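# Press the end shield snap ring into its groove

## Task

The high speed shaft and its bearing already sit in the end shield with the key facing the mark, and the end shield snap ring rests around the shaft at the top of its groove. Push the ring down until it is seated in the groove, and keep everything that was already in place still in place when you finish.

## Robot and tools

Robot: two arms, left_arm and right_arm, each ending in the same five-finger right hand, so the two hands are not mirror images. Left arm base is near (-0.057, +0.466, 0) m and right arm base near (-0.017, -0.573, 0) m in the scene frame. Scene frame: origin at table height midway between the arms, +z up, +x out over the table, left arm on the +y side. A post stands behind the arms.

Frames: each arm's hand poses, velocities and targets are in that arm's own base frame; fixed cameras and the table use the scene frame. The hand point sits 0.05 m in front of the palm and 0.15 m out from the wrist flange along the fingers. Its +z runs along straight fingers, +y out of the palm, +x across the palm away from the thumb. Straight fingertips reach 0.06 to 0.07 m past it; a wrist bracket on the little finger side can strike things.

The row: every action row has 28 numbers, each in [-1, 1], always for both arms. Order: left dx, dy, dz, rx, ry, rz; left thumb_turn, thumb_bend, index, middle, ring, little; left force_limit, speed; then the same fourteen for the right arm. dx..rz are an offset, not a pose: they count from that arm's current Hand target (as reported at the start of the call), along that arm's base axes, with 1.0 meaning 0.6 m or 180 degrees; rx, ry, rz form one rotation vector, turning about the Hand target's position. All six zeros mean no new request for that arm. Finger numbers are absolute targets: -1 open/straight, +1 closed; thumb_turn +1 puts the thumb in front of the palm. force_limit maps -1..+1 to about 0..10 N at the fingertip (0..15 N for the two thumb motors); speed rises from near zero at -1 to full at +0.48 and above. There is no 'no change' value for a hand: resend the hand's eight numbers from its last executed row (or, if none yet, its hand_measured six plus hand_force_limit and hand_speed).

execute_actions(actions, cameras): actions is a list of actions, each a table of up to 15 rows at 1/30 s per row; a short table repeats its last row up to 15. Every row in an action counts from the pose at that action's start. Images come only with an empty list or when cameras names them (cam_high, cam_left_wrist, cam_right_wrist, or ["all"]).

move(target, speed, blend, stop_force, zero, blocking, cameras): target is one 28-number row or a list of up to 15 rows; every row's offsets count from the same starting Hand targets, not from the previous row. speed is m/s per path (0.002 to 3.2, default 0.25; turning up to twice that in rad/s). blend in metres rounds corners; 0 stops at each target. stop_force (4 to 120 N, one value for both arms) ends an arm's path once its wrist sensor feels that much push against the motion; the arm then backs off to where the push began. Use it slowly (around 0.005 m/s) for pressing; with it, all targets must share the same hand numbers, and blocking=false is not allowed. zero=true re-zeroes the sensor of moving arms first. Whole move is capped at 10 s. The result ends with a 'move:' line: done, off_target, moving, held or fault, plus limits such as paced or held.

wait(seconds) lets the scene run; stop() brakes a running move; zoom_image(camera, region [x0,y0,x1,y1], max 504x504 pixels) enlarges part of the newest image; show_instructions() shows the reference image; zero_wrist_force(arm) tares one arm's wrist sensor; finished_scene() ends the scene for good.

Results: per arm, end_effector_position (m) and quat_wxyz in its base frame, velocities, Hand target (last commanded pose after clipping; next offsets count from it), joint positions and torques, Wrist force/torque in the hand's own axes (a push on a surface reads as force into the arm), plus a peak line. Hand lines hand_measured, hand_stopped_by (moving, target, force, stalled, fault) and hand_load_n follow the six-motor order. The hand often rests short of its Hand target; a further execute_actions call re-requests it, or send the gap as an offset.

Cautions: orientation commands are clipped to 32 degrees from the measured one per step. A contact force near 150 N or joint torque at its limit (wrist joints about 29 to 30 N m) stops the arm for 10 s; arms are stiff, so aiming even slightly past a firm surface can fault. Hit nothing hard, do not let parts drop or fall off the table, do not let the arms or hands press on each other (the clearance check does not guard fingers). Pressing the ring: approach slowly, use a moderate stop_force, and afterward command the arm back up past the hand point to release the push so the shaft, bearing and key stay where they were. Long holds or stretched poses heat motors; at 85 C the arm brakes for 30 to 60 s.

Each tool is called in YAML: its name, and indented under it one key for each argument.

Reference images:

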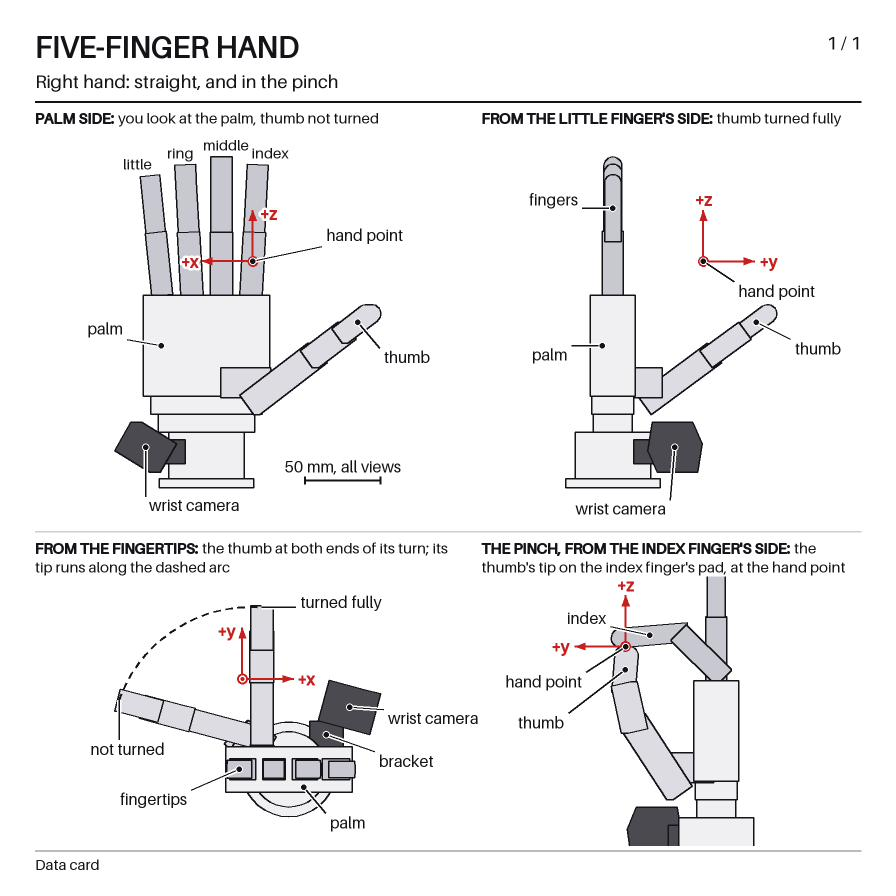

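## Session

execute_actions:
  actions: []

Scene clock: 0.00 s.
left_arm: end_effector_position=(+0.8279, -0.2539, +0.2571) hand_measured=(-1.000, -1.000, -1.000, -1.000, -1.000, -1.000) hand_load_n=(+0.0, +0.0, +0.0, +0.0, +0.0, +0.0) hand_stopped_by=(target, target, target, target, target, target) hand_force_limit=0.00 hand_speed=-0.80 end_effector_quat_wxyz=(+0.216, +0.696, +0.668, +0.148) | right_arm: end_effector_position=(+0.3660, +0.3721, +0.2704) hand_measured=(-1.000, -1.000, -1.000, -1.000, -1.000, -1.000) hand_load_n=(+0.0, +0.0, +0.0, +0.5, +0.0, +0.0) hand_stopped_by=(target, target, target, target, target, target) hand_force_limit=0.00 hand_speed=-0.80 end_effector_quat_wxyz=(+0.051, -0.490, +0.869, +0.050)
Joint positions: left_arm=[-0.554 -1.177 1.599 0.647 1.398 -0.468] | right_arm=[0.248 -1.481 1.941 1.038 1.447 -2.346]
Joint velocities: within noise
Joint torques (N m): no reading
Wrist force (N): no reading
Wrist torque (N m): no reading
Wrist force, peak (N): no reading
Hand target: left_arm +0.8279, -0.2539, +0.2571; +0.216, +0.696, +0.668, +0.148 | right_arm +0.3660, +0.3721, +0.2704; +0.051, -0.490, +0.869, +0.050

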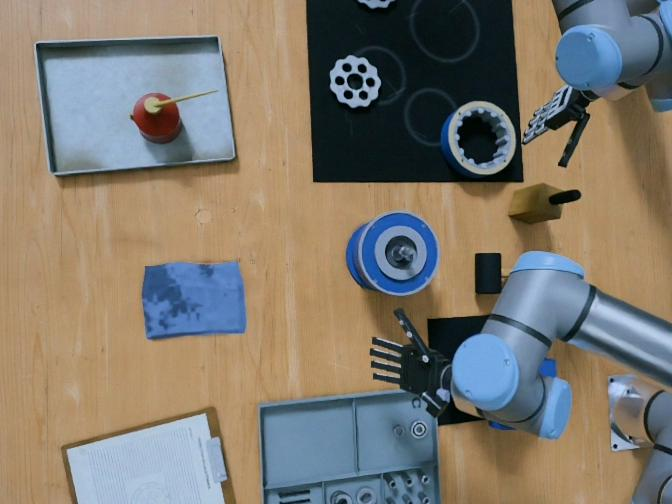

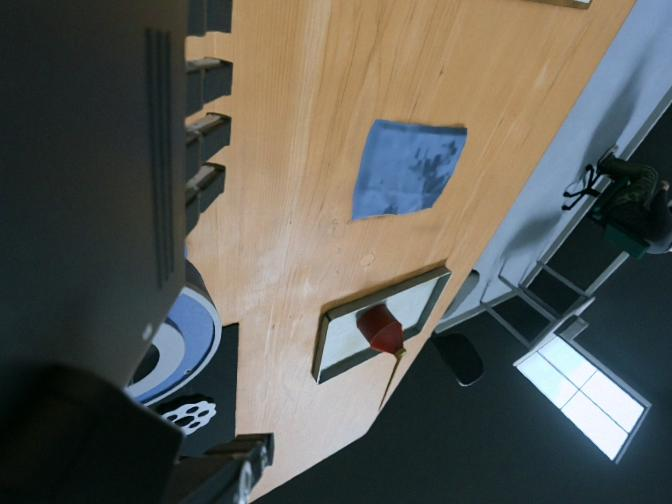

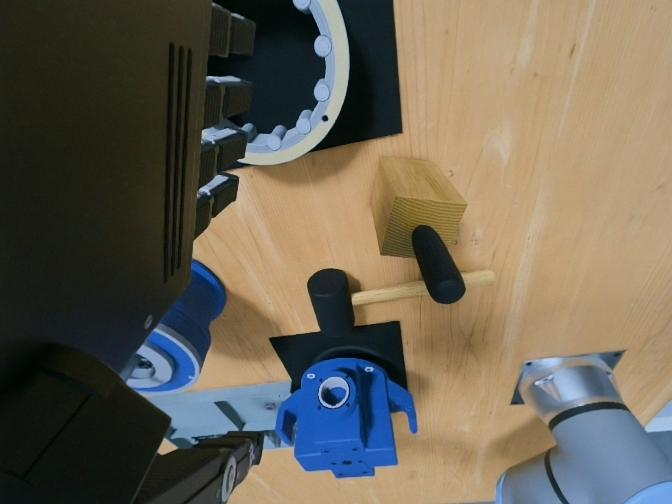

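zoom_image:
  camera: "cam_high"
  region: [340, 200, 450, 310]

zoom_image:
  camera: "cam_high"
  region: [440, 160, 672, 450]

zoom_image:
  camera: "cam_right_wrist"
  region: [100, 240, 450, 500]

zoom_image:
  camera: "cam_high"
  region: [250, 380, 450, 504]

Scaled by 4.582 from the camera's image (finer frame: 960x720).

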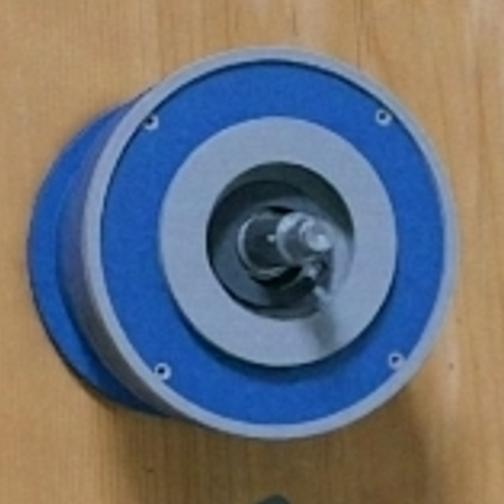

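Scaled by 1.738 from the camera's image (finer frame: 960x720).

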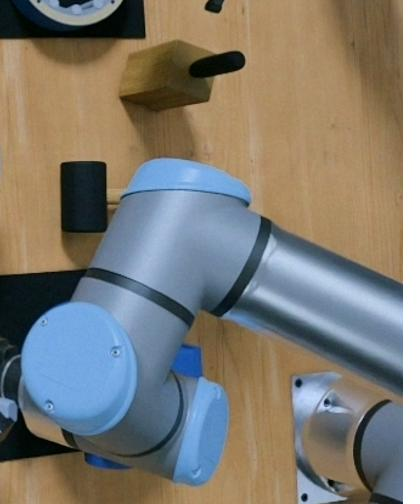

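Scaled by 1.440 from the camera's image (finer frame: 960x720).

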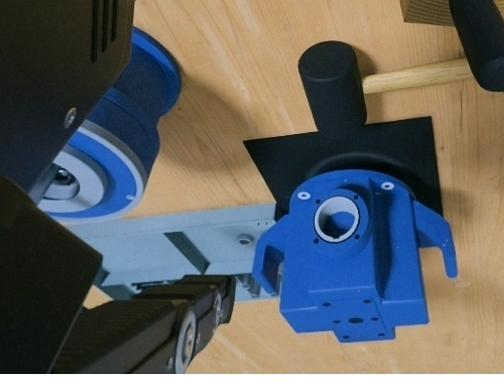

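Scaled by 2.520 from the camera's image (finer frame: 960x720).

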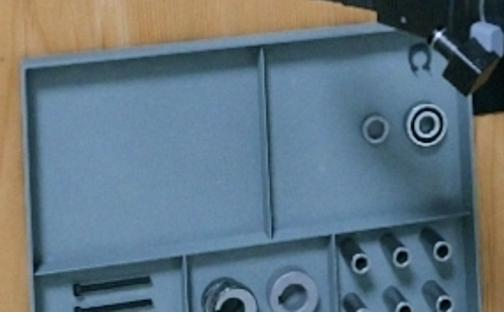

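zoom_image:
  camera: "cam_right_wrist"
  region: [110, 340, 220, 420]

zoom_image:
  camera: "cam_right_wrist"
  region: [260, 340, 430, 490]

zoom_image:
  camera: "cam_high"
  region: [370, 220, 430, 280]

zoom_image:
  camera: "cam_left_wrist"
  region: [100, 270, 260, 430]

Scaled by 4.582 from the camera's image (finer frame: 960x720).

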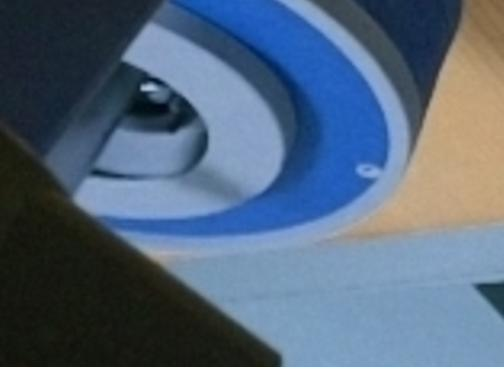

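Scaled by 2.965 from the camera's image (finer frame: 960x720).

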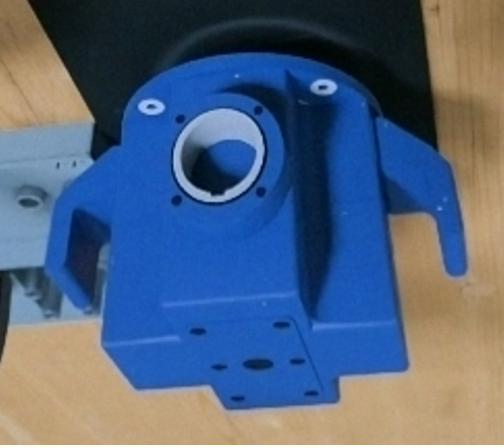

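Scaled by 8.400 from the camera's image (finer frame: 960x720).

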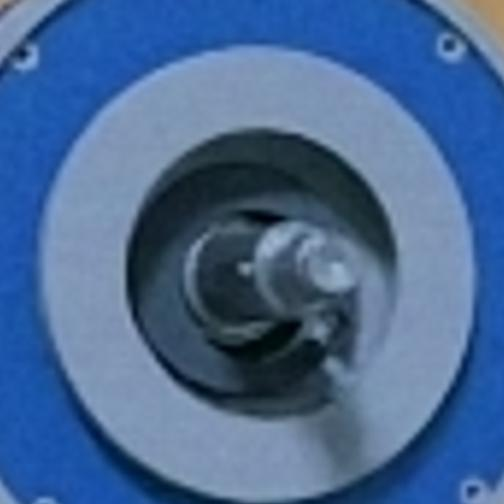

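Scaled by 3.150 from the camera's image (finer frame: 960x720).

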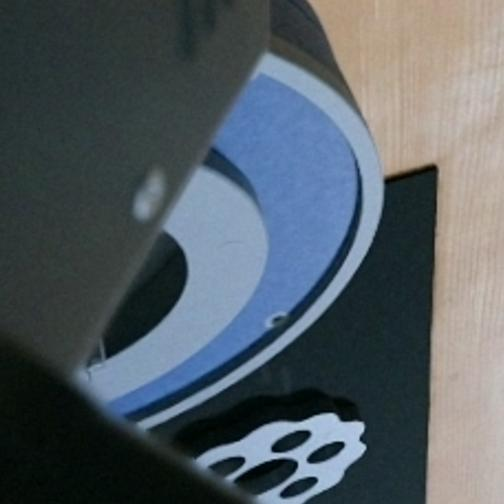

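move:
  target: [-0.230,-0.274,0.10,0.140,0.163,0.042,-1,-1,-1,-1,-1,-1,0,-0.8,0,0,0,0,0,0,-1,-1,-1,-1,-1,-1,0,-0.8]
  cameras: ["all"]

Scene clock: 7.17 s.
left_arm: end_effector_position=(+0.7199, -0.3823, +0.3044) hand_measured=(-1.000, -1.000, -1.000, -1.000, -1.000, -1.000) hand_load_n=(-0.5, +0.0, +0.0, +0.0, +0.0, +0.0) hand_stopped_by=(target, target, target, target, target, target) hand_force_limit=0.00 hand_speed=-0.80 end_effector_quat_wxyz=(-0.049, +0.703, +0.697, +0.130) | right_arm: end_effector_position=(+0.3660, +0.3721, +0.2704) hand_measured=(-1.000, -1.000, -1.000, -1.000, -1.000, -1.000) hand_load_n=(+0.0, +0.0, +0.0, +0.5, +0.0, +0.0) hand_stopped_by=(target, target, target, target, target, target) hand_force_limit=0.00 hand_speed=-0.80 end_effector_quat_wxyz=(+0.051, -0.490, +0.869, +0.050)
Joint positions: left_arm=[-0.819 -1.047 1.335 1.392 1.314 -0.824] | right_arm=[0.248 -1.481 1.941 1.038 1.447 -2.346]
Joint torques (N m): left_arm=[-9.27 -74.58 -38.16 6.2 0.78 -0.11] | right_arm=[1.38 -43.76 -37.77 3.28 -0.01 -0.11]
Wrist force (N): left_arm=[-0.2 0.8 0.6] | right_arm=[0.0 -0.2 -0.1]
Wrist torque (N m): left_arm=[0.04 -0.06 0.17] | right_arm=[-0.02 -0.01 0.00]
Wrist force, peak (N): left_arm=[-3.0 1.3 -2.6] | right_arm=[-0.5 -0.2 -0.3]
Hand target: left_arm +0.7199, -0.3824, +0.3044; -0.049, +0.704, +0.697, +0.130 (not the last commanded pose) | right_arm +0.3660, +0.3721, +0.2704; +0.051, -0.490, +0.869, +0.050
Off the commanded pose: left_arm 0.049 m, 9 deg | right_arm 0.000 m, 0 deg.
move: held (left_arm; a check stopped the path); limits=held
pose unreachable (left arm): on one or more control steps of this call, first in action 0 (counted from 0), this arm could not follow its commanded pose, so it was not sent that pose on those steps. It may still have moved: this result reports where it is.
cause: moving toward the commanded pose would bring a part of the arm too close to another arm (a part of this arm just beyond joint 3 (elbow) and a part of the right arm just beyond its joint 4 (wrist 1), at the place that arm is still heading or pushing toward).
cam_left_wrist: T_world_to_cam=[[0.95293, 0.19481, 0.23233, -0.68478], [0.11603, -0.94225, 0.31418, -0.54204], [0.28012, -0.27243, -0.9205, 0.09021]] pos_world=[0.69018, -0.35275, 0.41243]

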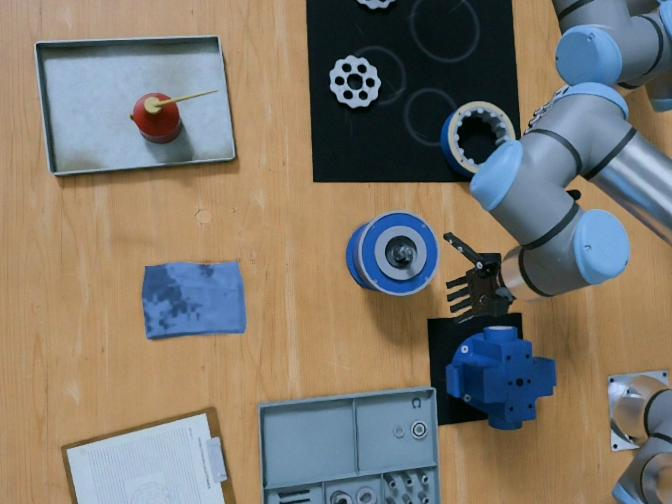

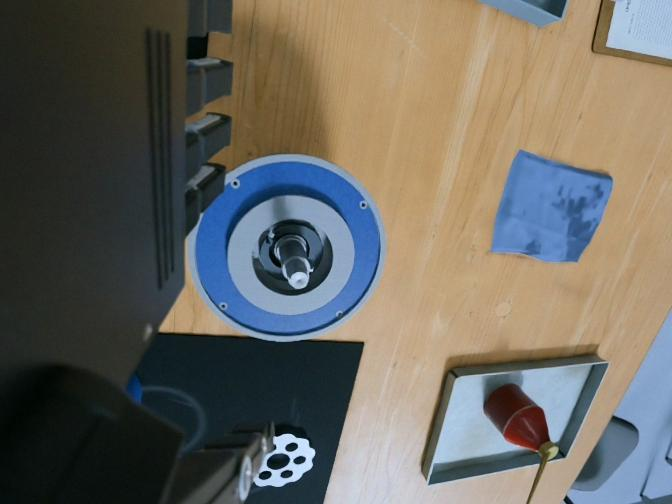

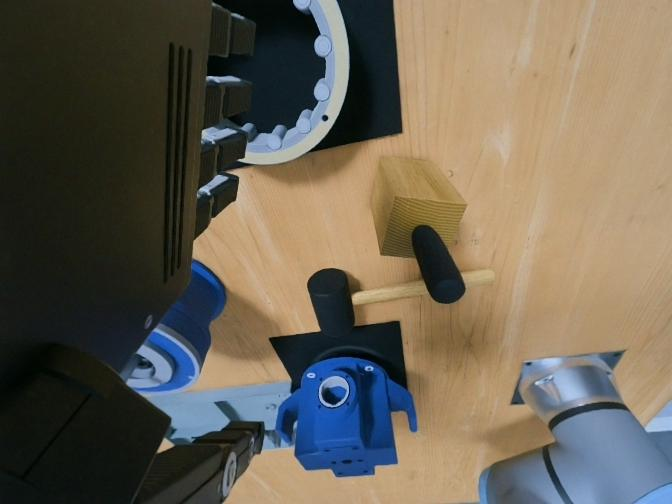

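zoom_image:
  camera: "cam_left_wrist"
  region: [240, 195, 350, 305]

zoom_image:
  camera: "cam_high"
  region: [380, 390, 440, 450]

Scaled by 4.582 from the camera's image (finer frame: 960x720).

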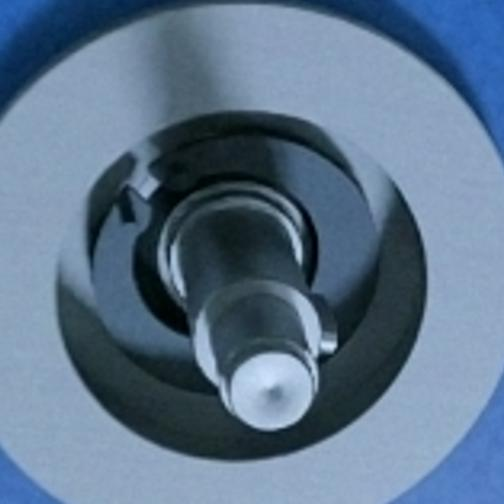

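Scaled by 8.400 from the camera's image (finer frame: 960x720).

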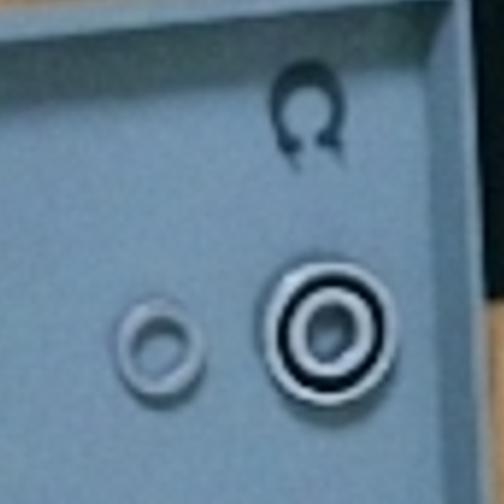

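move:
  target: [0,0,0,0,0,0,-1,-1,-1,-1,-1,-1,0,-0.8,0.09,-0.533,0.083,0,0,-0.2,-1,-1,-1,-1,-1,-1,0,-0.8]
  cameras: ["cam_right_wrist"]

Scene clock: 12.67 s.
left_arm: end_effector_position=(+0.7199, -0.3824, +0.3044) hand_measured=(-1.000, -1.000, -1.000, -1.000, -1.000, -1.000) hand_load_n=(+0.0, +0.0, +0.0, +0.0, +0.0, +0.0) hand_stopped_by=(target, target, target, target, target, target) hand_force_limit=0.00 hand_speed=-0.80 end_effector_quat_wxyz=(-0.049, +0.704, +0.697, +0.130) | right_arm: end_effector_position=(+0.4200, +0.0524, +0.3203) hand_measured=(-1.000, -1.000, -1.000, -1.000, -1.000, -1.000) hand_load_n=(+0.0, +0.0, +0.0, +0.0, +0.0, +0.0) hand_stopped_by=(target, target, target, target, target, target) hand_force_limit=0.00 hand_speed=-0.80 end_effector_quat_wxyz=(+0.064, -0.198, +0.978, +0.032)
Joint positions: left_arm=[-0.819 -1.047 1.335 1.392 1.314 -0.824] | right_arm=[-0.565 -1.682 2.05 1.154 1.436 -2.532]
Joint torques (N m): left_arm=[-17.18 -68.49 -41.42 1.57 0.83 1.13] | right_arm=[-10.28 -14.48 -26.23 -0.72 0.37 0.55]
Wrist force (N): left_arm=[-0.3 0.4 0.4] | right_arm=[0.0 -0.4 -0.4]
Wrist torque (N m): left_arm=[-0.01 -0.04 0.15] | right_arm=[-0.02 0.01 0.12]
Wrist force, peak (N): left_arm=[-0.9 0.8 0.8] | right_arm=[0.6 -2.4 -0.9]
Hand target: left_arm +0.7199, -0.3824, +0.3044; -0.049, +0.704, +0.697, +0.130 | right_arm +0.4200, +0.0523, +0.3202; +0.064, -0.198, +0.978, +0.032
Off the commanded pose: left_arm 0.000 m, 0 deg | right_arm 0.000 m, 0 deg.
move: done
cam_right_wrist: T_world_to_cam=[[-0.6453, 0.76392, 0.00415, 0.23008], [0.61577, 0.51692, 0.59466, -0.47229], [0.45212, 0.38629, -0.80397, 0.16164]] pos_world=[0.36621, 0.00593, 0.40985]

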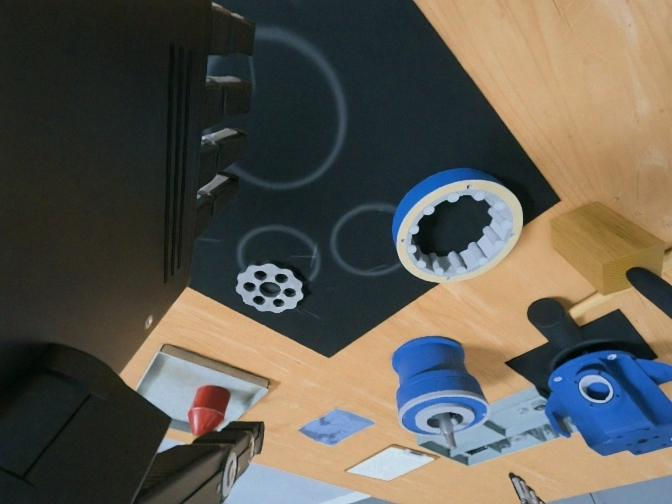

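zoom_image:
  camera: "cam_right_wrist"
  region: [380, 330, 500, 460]

Scaled by 3.877 from the camera's image (finer frame: 960x720).

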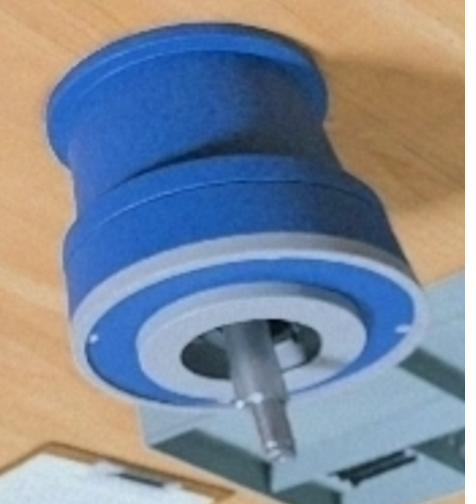

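execute_actions:
  actions: []
  cameras: ["cam_left_wrist","cam_high"]

zoom_image:
  camera: "cam_left_wrist"
  region: [170, 0, 270, 260]

zoom_image:
  camera: "cam_left_wrist"
  region: [240, 200, 340, 300]

Scene clock: 16.87 s.
left_arm: end_effector_position=(+0.7199, -0.3824, +0.3044) hand_measured=(-1.000, -1.000, -1.000, -1.000, -1.000, -1.000) hand_load_n=(+0.0, +0.0, +0.0, +0.0, +0.0, +0.0) hand_stopped_by=(target, target, target, target, target, target) hand_force_limit=0.00 hand_speed=-0.80 end_effector_quat_wxyz=(-0.049, +0.704, +0.697, +0.130) | right_arm: end_effector_position=(+0.4200, +0.0523, +0.3202) hand_measured=(-1.000, -1.000, -1.000, -1.000, -1.000, -1.000) hand_load_n=(+0.0, +0.0, +0.0, +0.0, +0.5, -0.5) hand_stopped_by=(target, target, target, target, target, target) hand_force_limit=0.00 hand_speed=-0.80 end_effector_quat_wxyz=(+0.064, -0.198, +0.978, +0.032)
Joint positions: left_arm=[-0.819 -1.047 1.335 1.392 1.314 -0.824] | right_arm=[-0.565 -1.682 2.05 1.154 1.436 -2.532]
Joint velocities: within noise
Joint torques (N m): left_arm=[-17 -67.69 -41.18 2.41 0.96 0.66] | right_arm=[-9.83 -14.14 -26.7 -0.55 0.84 1.11]
Wrist force (N): left_arm=[-0.6 0.7 0.6] | right_arm=[-0.1 -0.2 -0.3]
Wrist torque (N m): left_arm=[0.02 0.00 0.14] | right_arm=[0.01 0.02 0.12]
Wrist force, peak (N): left_arm=[-0.4 0.8 1.0] | right_arm=[0.2 -0.5 -0.3]
Hand target: left_arm +0.7199, -0.3824, +0.3044; -0.049, +0.704, +0.697, +0.130 | right_arm +0.4200, +0.0523, +0.3202; +0.064, -0.198, +0.978, +0.032
Off the commanded pose: left_arm 0.000 m, 0 deg | right_arm 0.000 m, 0 deg.
camera_calibration:
cam_left_wrist: T_world_to_cam=[[0.95297, 0.1947, 0.23225, -0.68481], [0.11592, -0.94224, 0.31423, -0.54207], [0.28002, -0.27253, -0.9205, 0.09021]] pos_world=[0.69018, -0.35285, 0.41243]
Images, in order (width x height): cam_high 672x504, cam_left_wrist 672x504.

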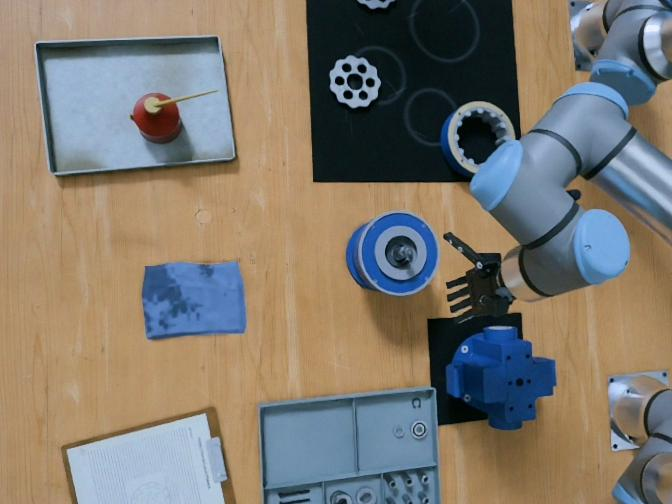

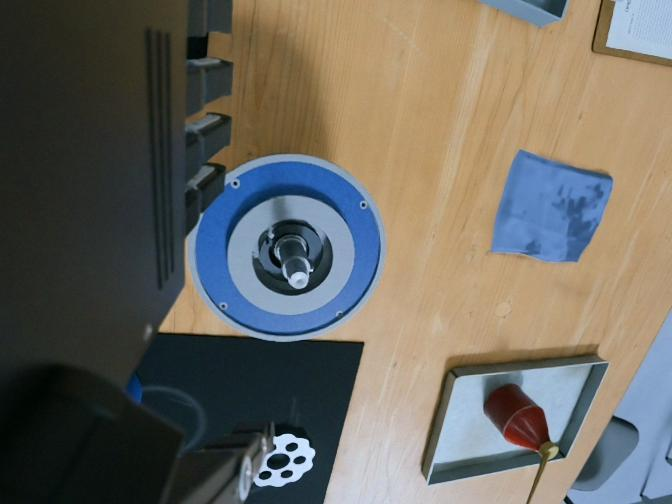

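Scaled by 1.938 from the camera's image (finer frame: 960x720).

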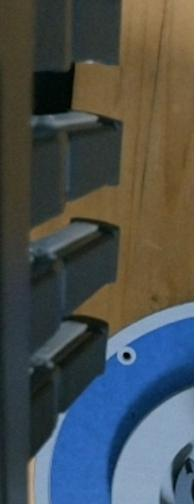

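Scaled by 5.040 from the camera's image (finer frame: 960x720).

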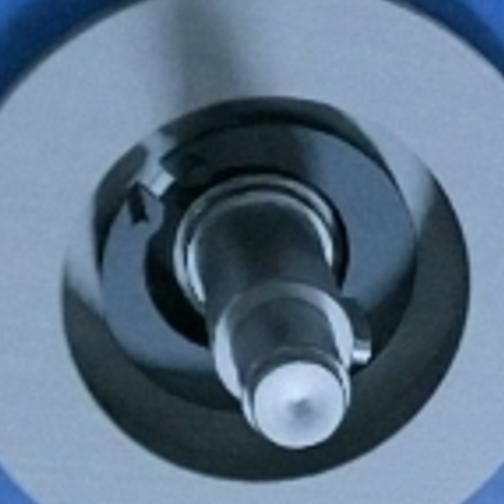

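move:
  target: [0.113,-0.155,-0.02,-0.0769,0.0430,-0.0505,-1,-1,-1,1,-1,1,0,0,0,0,0,0,0,0,-1,-1,-1,-1,-1,-1,0,-0.8]
  cameras: ["all"]
  speed: 0.15

Scene clock: 20.50 s.
left_arm: end_effector_position=(+0.7877, -0.4751, +0.2923) hand_measured=(-1.000, -1.000, -1.000, +1.000, -1.000, +1.000) hand_load_n=(+0.0, -0.5, +0.0, +0.0, +0.0, +0.0) hand_stopped_by=(target, target, target, target, target, target) hand_force_limit=0.00 hand_speed=0.00 end_effector_quat_wxyz=(-0.001, +0.764, +0.645, +0.001) | right_arm: end_effector_position=(+0.4200, +0.0523, +0.3202) hand_measured=(-1.000, -1.000, -1.000, -1.000, -1.000, -1.000) hand_load_n=(+0.0, +0.0, +0.0, -0.5, +0.0, +0.0) hand_stopped_by=(target, target, target, target, target, target) hand_force_limit=0.00 hand_speed=-0.80 end_effector_quat_wxyz=(+0.064, -0.198, +0.978, +0.032)
Joint positions: left_arm=[-0.741 -0.879 1.043 1.408 1.569 -0.573] | right_arm=[-0.565 -1.682 2.05 1.154 1.436 -2.532]
Joint torques (N m): left_arm=[-16.28 -82.98 -42.71 0.48 1.24 1.27] | right_arm=[-11.08 -13.66 -27.08 -0.41 0.71 0.98]
Wrist force (N): left_arm=[-0.7 0.7 0.1] | right_arm=[-0.2 0.2 -0.1]
Wrist torque (N m): left_arm=[0.04 0.06 -0.02] | right_arm=[0.06 0.03 0.13]
Wrist force, peak (N): left_arm=[-0.6 2.1 0.8] | right_arm=[-0.2 -0.6 0.0]
Hand target: left_arm +0.7877, -0.4754, +0.2924; -0.001, +0.764, +0.645, +0.001 | right_arm +0.4200, +0.0523, +0.3202; +0.064, -0.198, +0.978, +0.032
Off the commanded pose: left_arm 0.000 m, 0 deg | right_arm 0.000 m, 0 deg.
move: done
cam_left_wrist: T_world_to_cam=[[0.99492, 0.07551, 0.06655, -0.76979], [0.02971, -0.85206, 0.52259, -0.58368], [0.09617, -0.51796, -0.84998, 0.04251]] pos_world=[0.77914, -0.41719, 0.39239]
cam_right_wrist: T_world_to_cam=[[-0.64514, 0.76405, 0.00422, 0.23], [0.61595, 0.51681, 0.59457, -0.47225], [0.4521, 0.38618, -0.80403, 0.1616]] pos_world=[0.36621, 0.00593, 0.40975]

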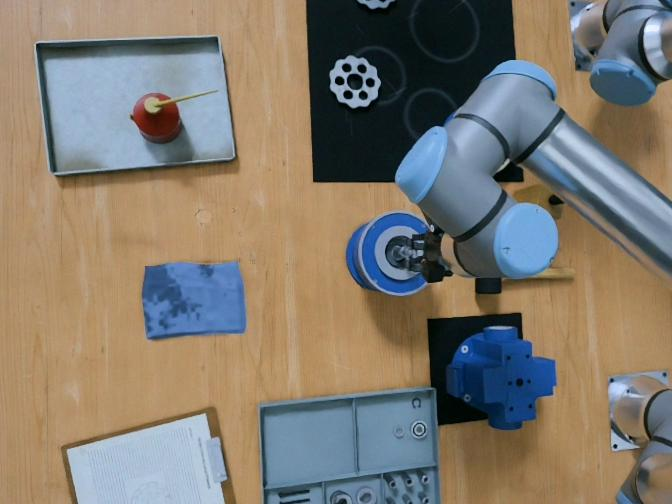

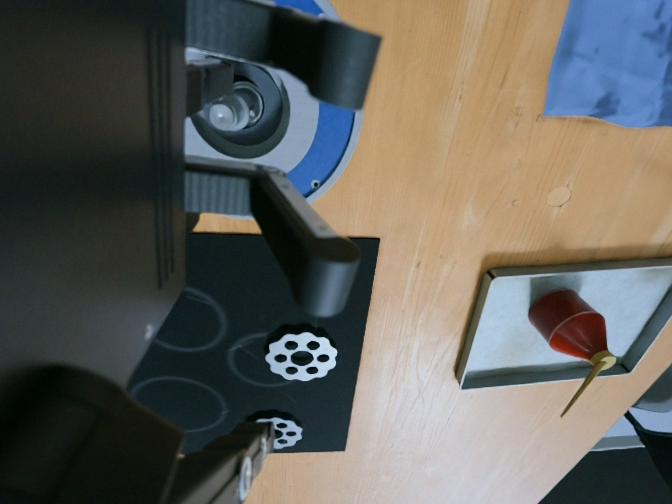

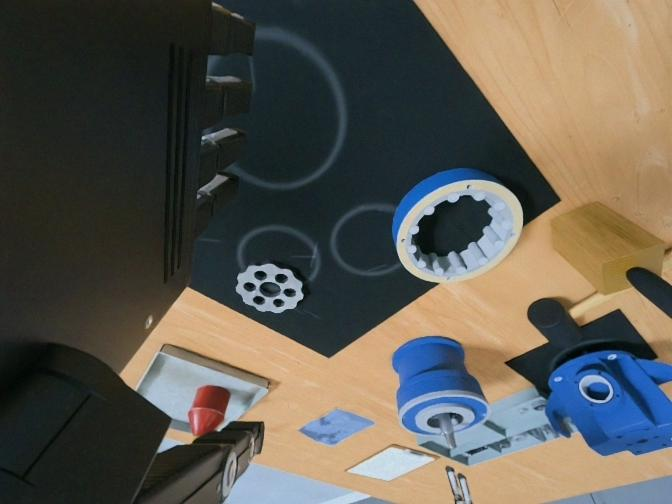

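zoom_image:
  camera: "cam_left_wrist"
  region: [180, 40, 360, 240]

zoom_image:
  camera: "cam_high"
  region: [340, 200, 450, 310]

zoom_image:
  camera: "cam_right_wrist"
  region: [380, 330, 520, 504]

Scaled by 2.520 from the camera's image (finer frame: 960x720).

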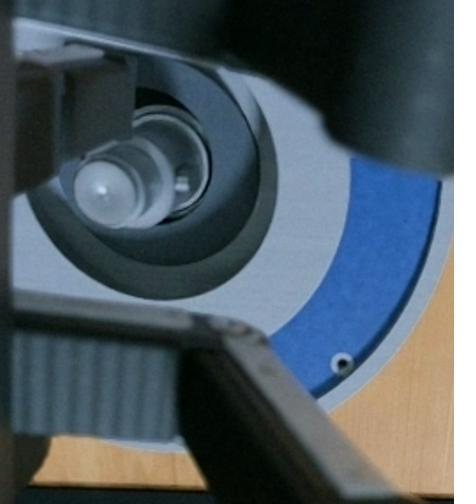

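Scaled by 4.582 from the camera's image (finer frame: 960x720).

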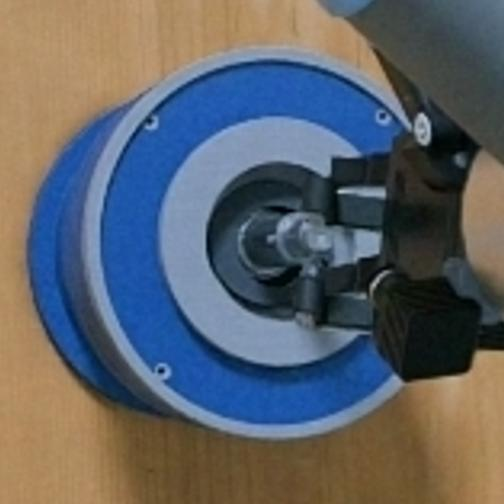

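Scaled by 2.897 from the camera's image (finer frame: 960x720).

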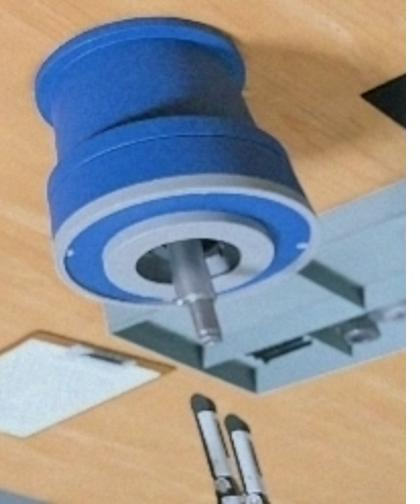

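move:
  target: [0,0,-0.08,0,0,0,-1,-1,-1,1,-1,1,0,0,0,0,0,0,0,0,-1,-1,-1,-1,-1,-1,0,-0.8]
  cameras: ["all"]
  speed: 0.05
  stop_force: 6

zoom_image:
  camera: "cam_left_wrist"
  region: [180, 20, 320, 160]

zoom_image:
  camera: "cam_high"
  region: [370, 210, 450, 290]

zoom_image:
  camera: "cam_right_wrist"
  region: [400, 380, 500, 500]

Scene clock: 28.27 s.
left_arm: end_effector_position=(+0.7877, -0.4754, +0.2444) hand_measured=(-1.000, -1.000, -1.000, +1.000, -1.000, +1.000) hand_load_n=(-0.5, +0.0, +0.0, +0.0, +0.0, +0.0) hand_stopped_by=(target, target, target, target, target, target) hand_force_limit=0.00 hand_speed=0.00 end_effector_quat_wxyz=(-0.001, +0.764, +0.645, +0.001) | right_arm: end_effector_position=(+0.4200, +0.0523, +0.3202) hand_measured=(-1.000, -1.000, -1.000, -1.000, -1.000, -1.000) hand_load_n=(+0.0, +0.0, +0.0, +0.0, +0.0, +0.0) hand_stopped_by=(target, target, target, target, target, target) hand_force_limit=0.00 hand_speed=-0.80 end_effector_quat_wxyz=(+0.064, -0.198, +0.978, +0.032)
Joint positions: left_arm=[-0.741 -0.861 1.098 1.335 1.569 -0.572] | right_arm=[-0.565 -1.682 2.05 1.154 1.436 -2.532]
Joint torques (N m): left_arm=[-15.47 -101.18 -42.09 8.56 0.25 0.69] | right_arm=[-10.34 -14.44 -27.05 -0.86 0.67 0.68]
Wrist force (N): left_arm=[0.0 0.7 0.7] | right_arm=[0.1 -0.3 0.2]
Wrist torque (N m): left_arm=[0.01 -0.06 0.03] | right_arm=[-0.03 -0.02 0.12]
Wrist force, peak (N): left_arm=[-0.1 0.7 1.6] | right_arm=[-0.4 -0.5 -0.1]
Hand target: left_arm +0.7877, -0.4754, +0.2444; -0.001, +0.764, +0.645, +0.001 | right_arm +0.4200, +0.0523, +0.3202; +0.064, -0.198, +0.978, +0.032
Off the commanded pose: left_arm 0.000 m, 0 deg | right_arm 0.000 m, 0 deg.
move: done
cam_left_wrist: T_world_to_cam=[[0.99493, 0.07527, 0.06668, -0.76673], [0.02941, -0.8519, 0.52288, -0.55856], [0.09617, -0.51827, -0.84979, 0.00141]] pos_world=[0.77914, -0.41739, 0.34439]
cam_right_wrist: T_world_to_cam=[[-0.64514, 0.76405, 0.00422, 0.23], [0.61595, 0.51681, 0.59457, -0.47225], [0.4521, 0.38618, -0.80403, 0.1616]] pos_world=[0.36621, 0.00593, 0.40975]

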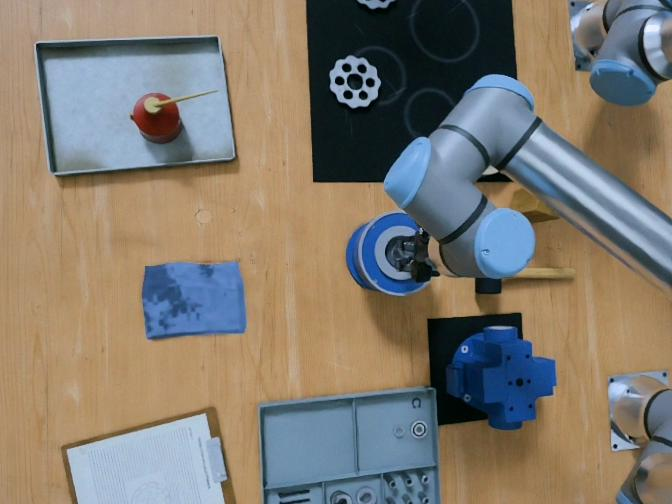

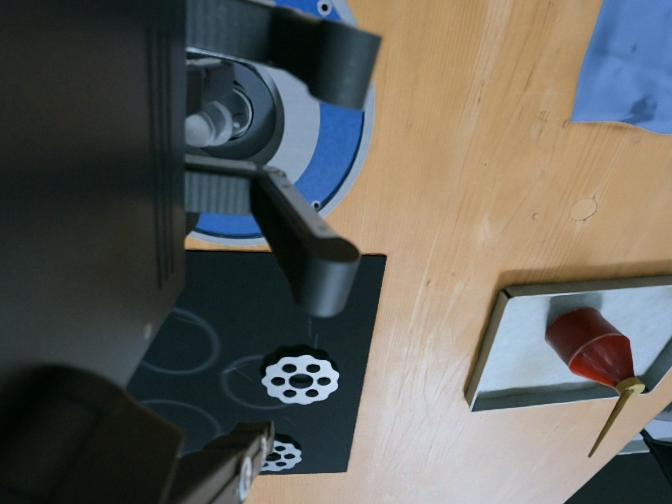

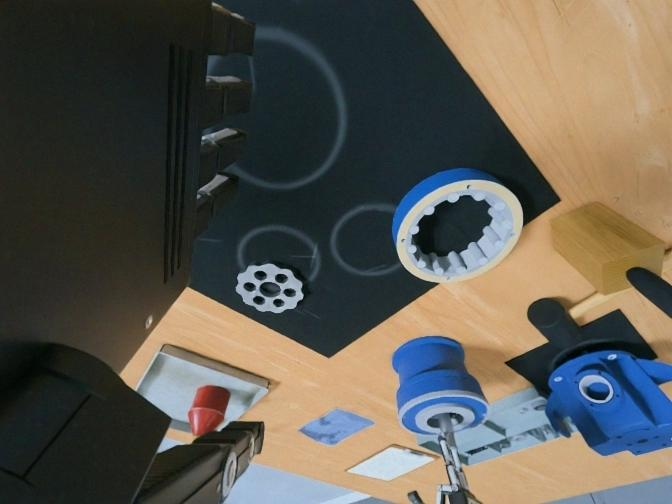

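Scaled by 3.600 from the camera's image (finer frame: 960x720).

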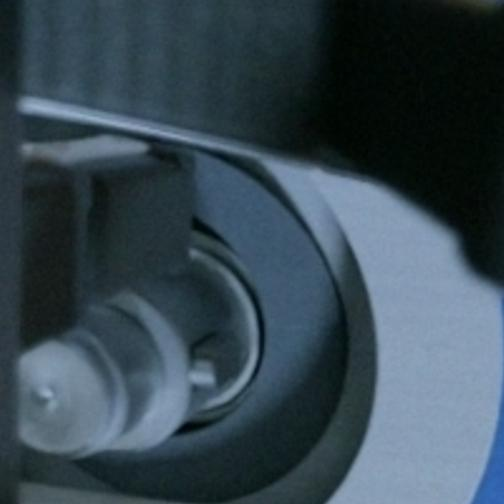

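Scaled by 6.300 from the camera's image (finer frame: 960x720).

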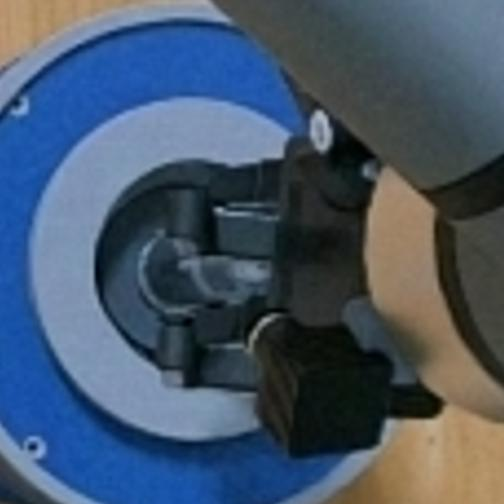

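Scaled by 4.200 from the camera's image (finer frame: 960x720).

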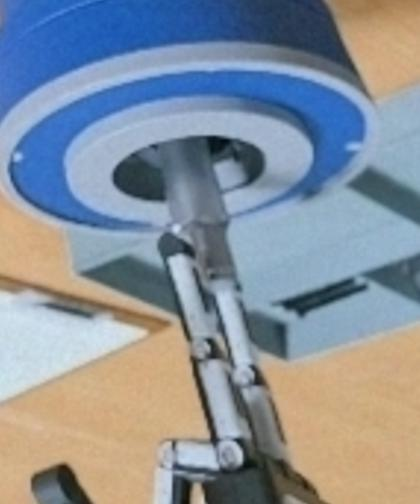

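move:
  target: [0,0,0,0,0,0,-1,-1,-1,1,-1,1,0,0,0.252,0.483,-0.047,0.1423,-0.1229,0.1009,-1,-1,-1,-1,-1,-1,0,-0.8]
  cameras: ["all"]
  speed: 0.2

Scene clock: 36.30 s.
left_arm: end_effector_position=(+0.7877, -0.4754, +0.2444) hand_measured=(-1.000, -1.000, -1.000, +1.000, -1.000, +1.000) hand_load_n=(+0.0, +0.0, +0.0, +0.0, +0.0, +0.0) hand_stopped_by=(target, target, target, target, target, target) hand_force_limit=0.00 hand_speed=0.00 end_effector_quat_wxyz=(-0.001, +0.764, +0.645, +0.001) | right_arm: end_effector_position=(+0.5712, +0.3421, +0.2920) hand_measured=(-1.000, -1.000, -1.000, -1.000, -1.000, -1.000) hand_load_n=(+0.0, +0.0, +0.0, +0.0, +0.0, +0.0) hand_stopped_by=(target, target, target, target, target, target) hand_force_limit=0.00 hand_speed=-0.80 end_effector_quat_wxyz=(+0.284, -0.331, +0.873, +0.217)
Joint positions: left_arm=[-0.741 -0.861 1.098 1.335 1.569 -0.572] | right_arm=[-0.079 -1.406 1.918 0.668 0.936 -2.243]
Joint torques (N m): left_arm=[-12.63 -103.6 -41.73 8.59 -0.74 -1.14] | right_arm=[12.2 -46.23 -26.61 -0.63 -2.03 1.17]
Wrist force (N): left_arm=[0.2 0.7 0.6] | right_arm=[-0.1 -0.3 -0.6]
Wrist torque (N m): left_arm=[0.01 -0.08 0.03] | right_arm=[-0.03 0.08 -0.04]
Wrist force, peak (N): left_arm=[-0.2 1.1 1.1] | right_arm=[1.2 -1.5 -0.6]
Hand target: left_arm +0.7877, -0.4754, +0.2444; -0.001, +0.764, +0.645, +0.001 | right_arm +0.5712, +0.3421, +0.2920; +0.284, -0.331, +0.873, +0.217
Off the commanded pose: left_arm 0.000 m, 0 deg | right_arm 0.000 m, 0 deg.
move: done
cam_left_wrist: T_world_to_cam=[[0.99493, 0.07527, 0.06668, -0.76673], [0.02941, -0.8519, 0.52288, -0.55856], [0.09617, -0.51827, -0.84979, 0.00141]] pos_world=[0.77914, -0.41739, 0.34439]
cam_right_wrist: T_world_to_cam=[[-0.8568, 0.51566, 0.0002, 0.31328], [0.17507, 0.29052, 0.94071, -0.47023], [0.48503, 0.80604, -0.3392, -0.33942]] pos_world=[0.51536, 0.24865, 0.32716]

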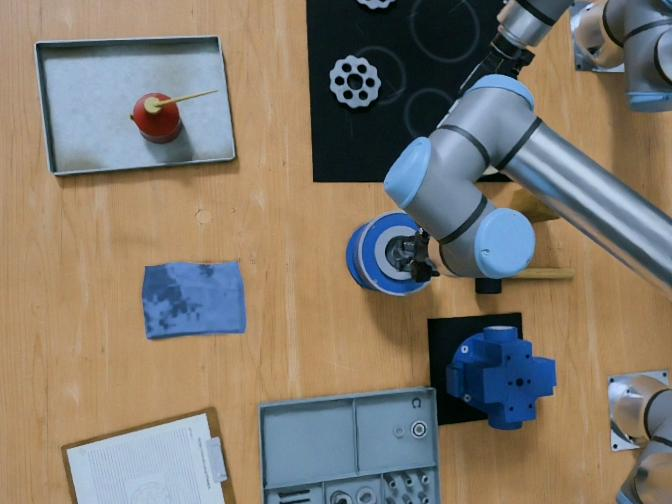

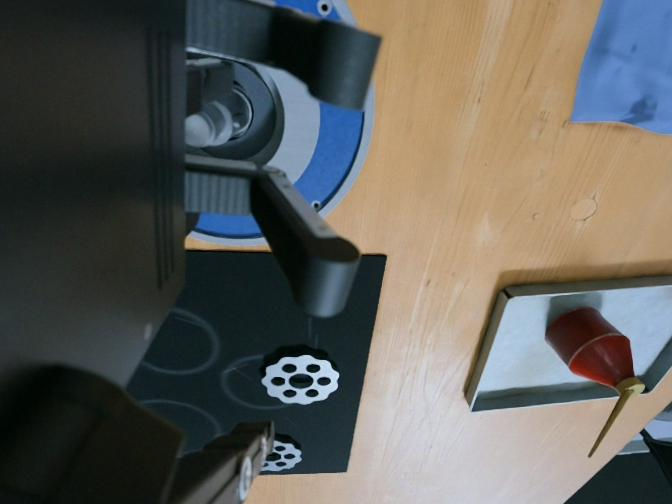

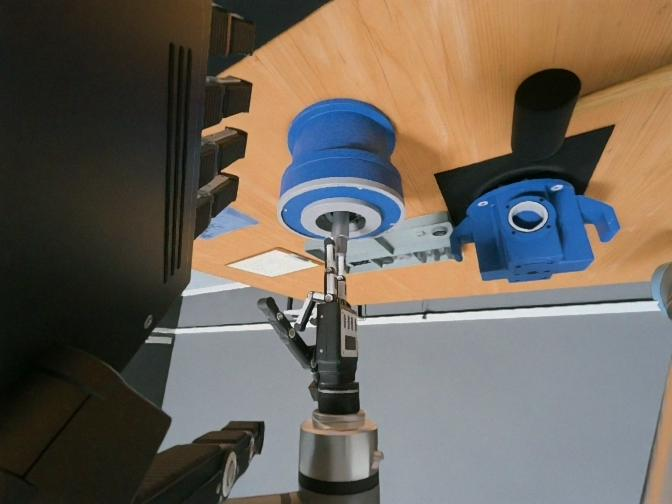

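zoom_image:
  camera: "cam_right_wrist"
  region: [290, 180, 390, 290]

zoom_image:
  camera: "cam_right_wrist"
  region: [310, 200, 370, 260]

Scaled by 4.582 from the camera's image (finer frame: 960x720).

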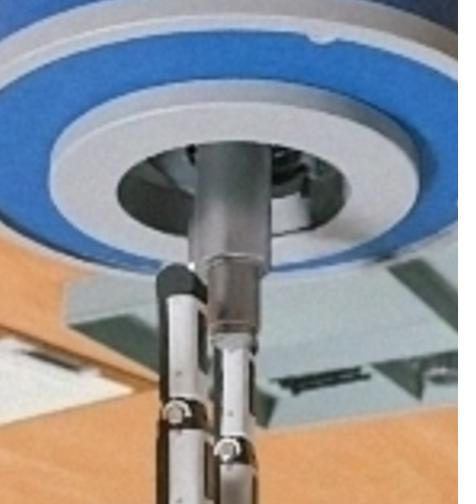

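Scaled by 8.400 from the camera's image (finer frame: 960x720).

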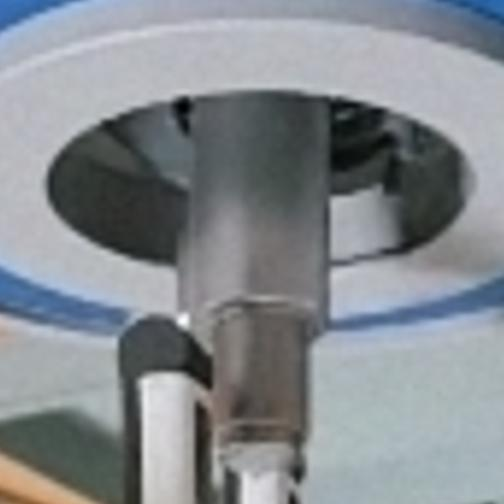

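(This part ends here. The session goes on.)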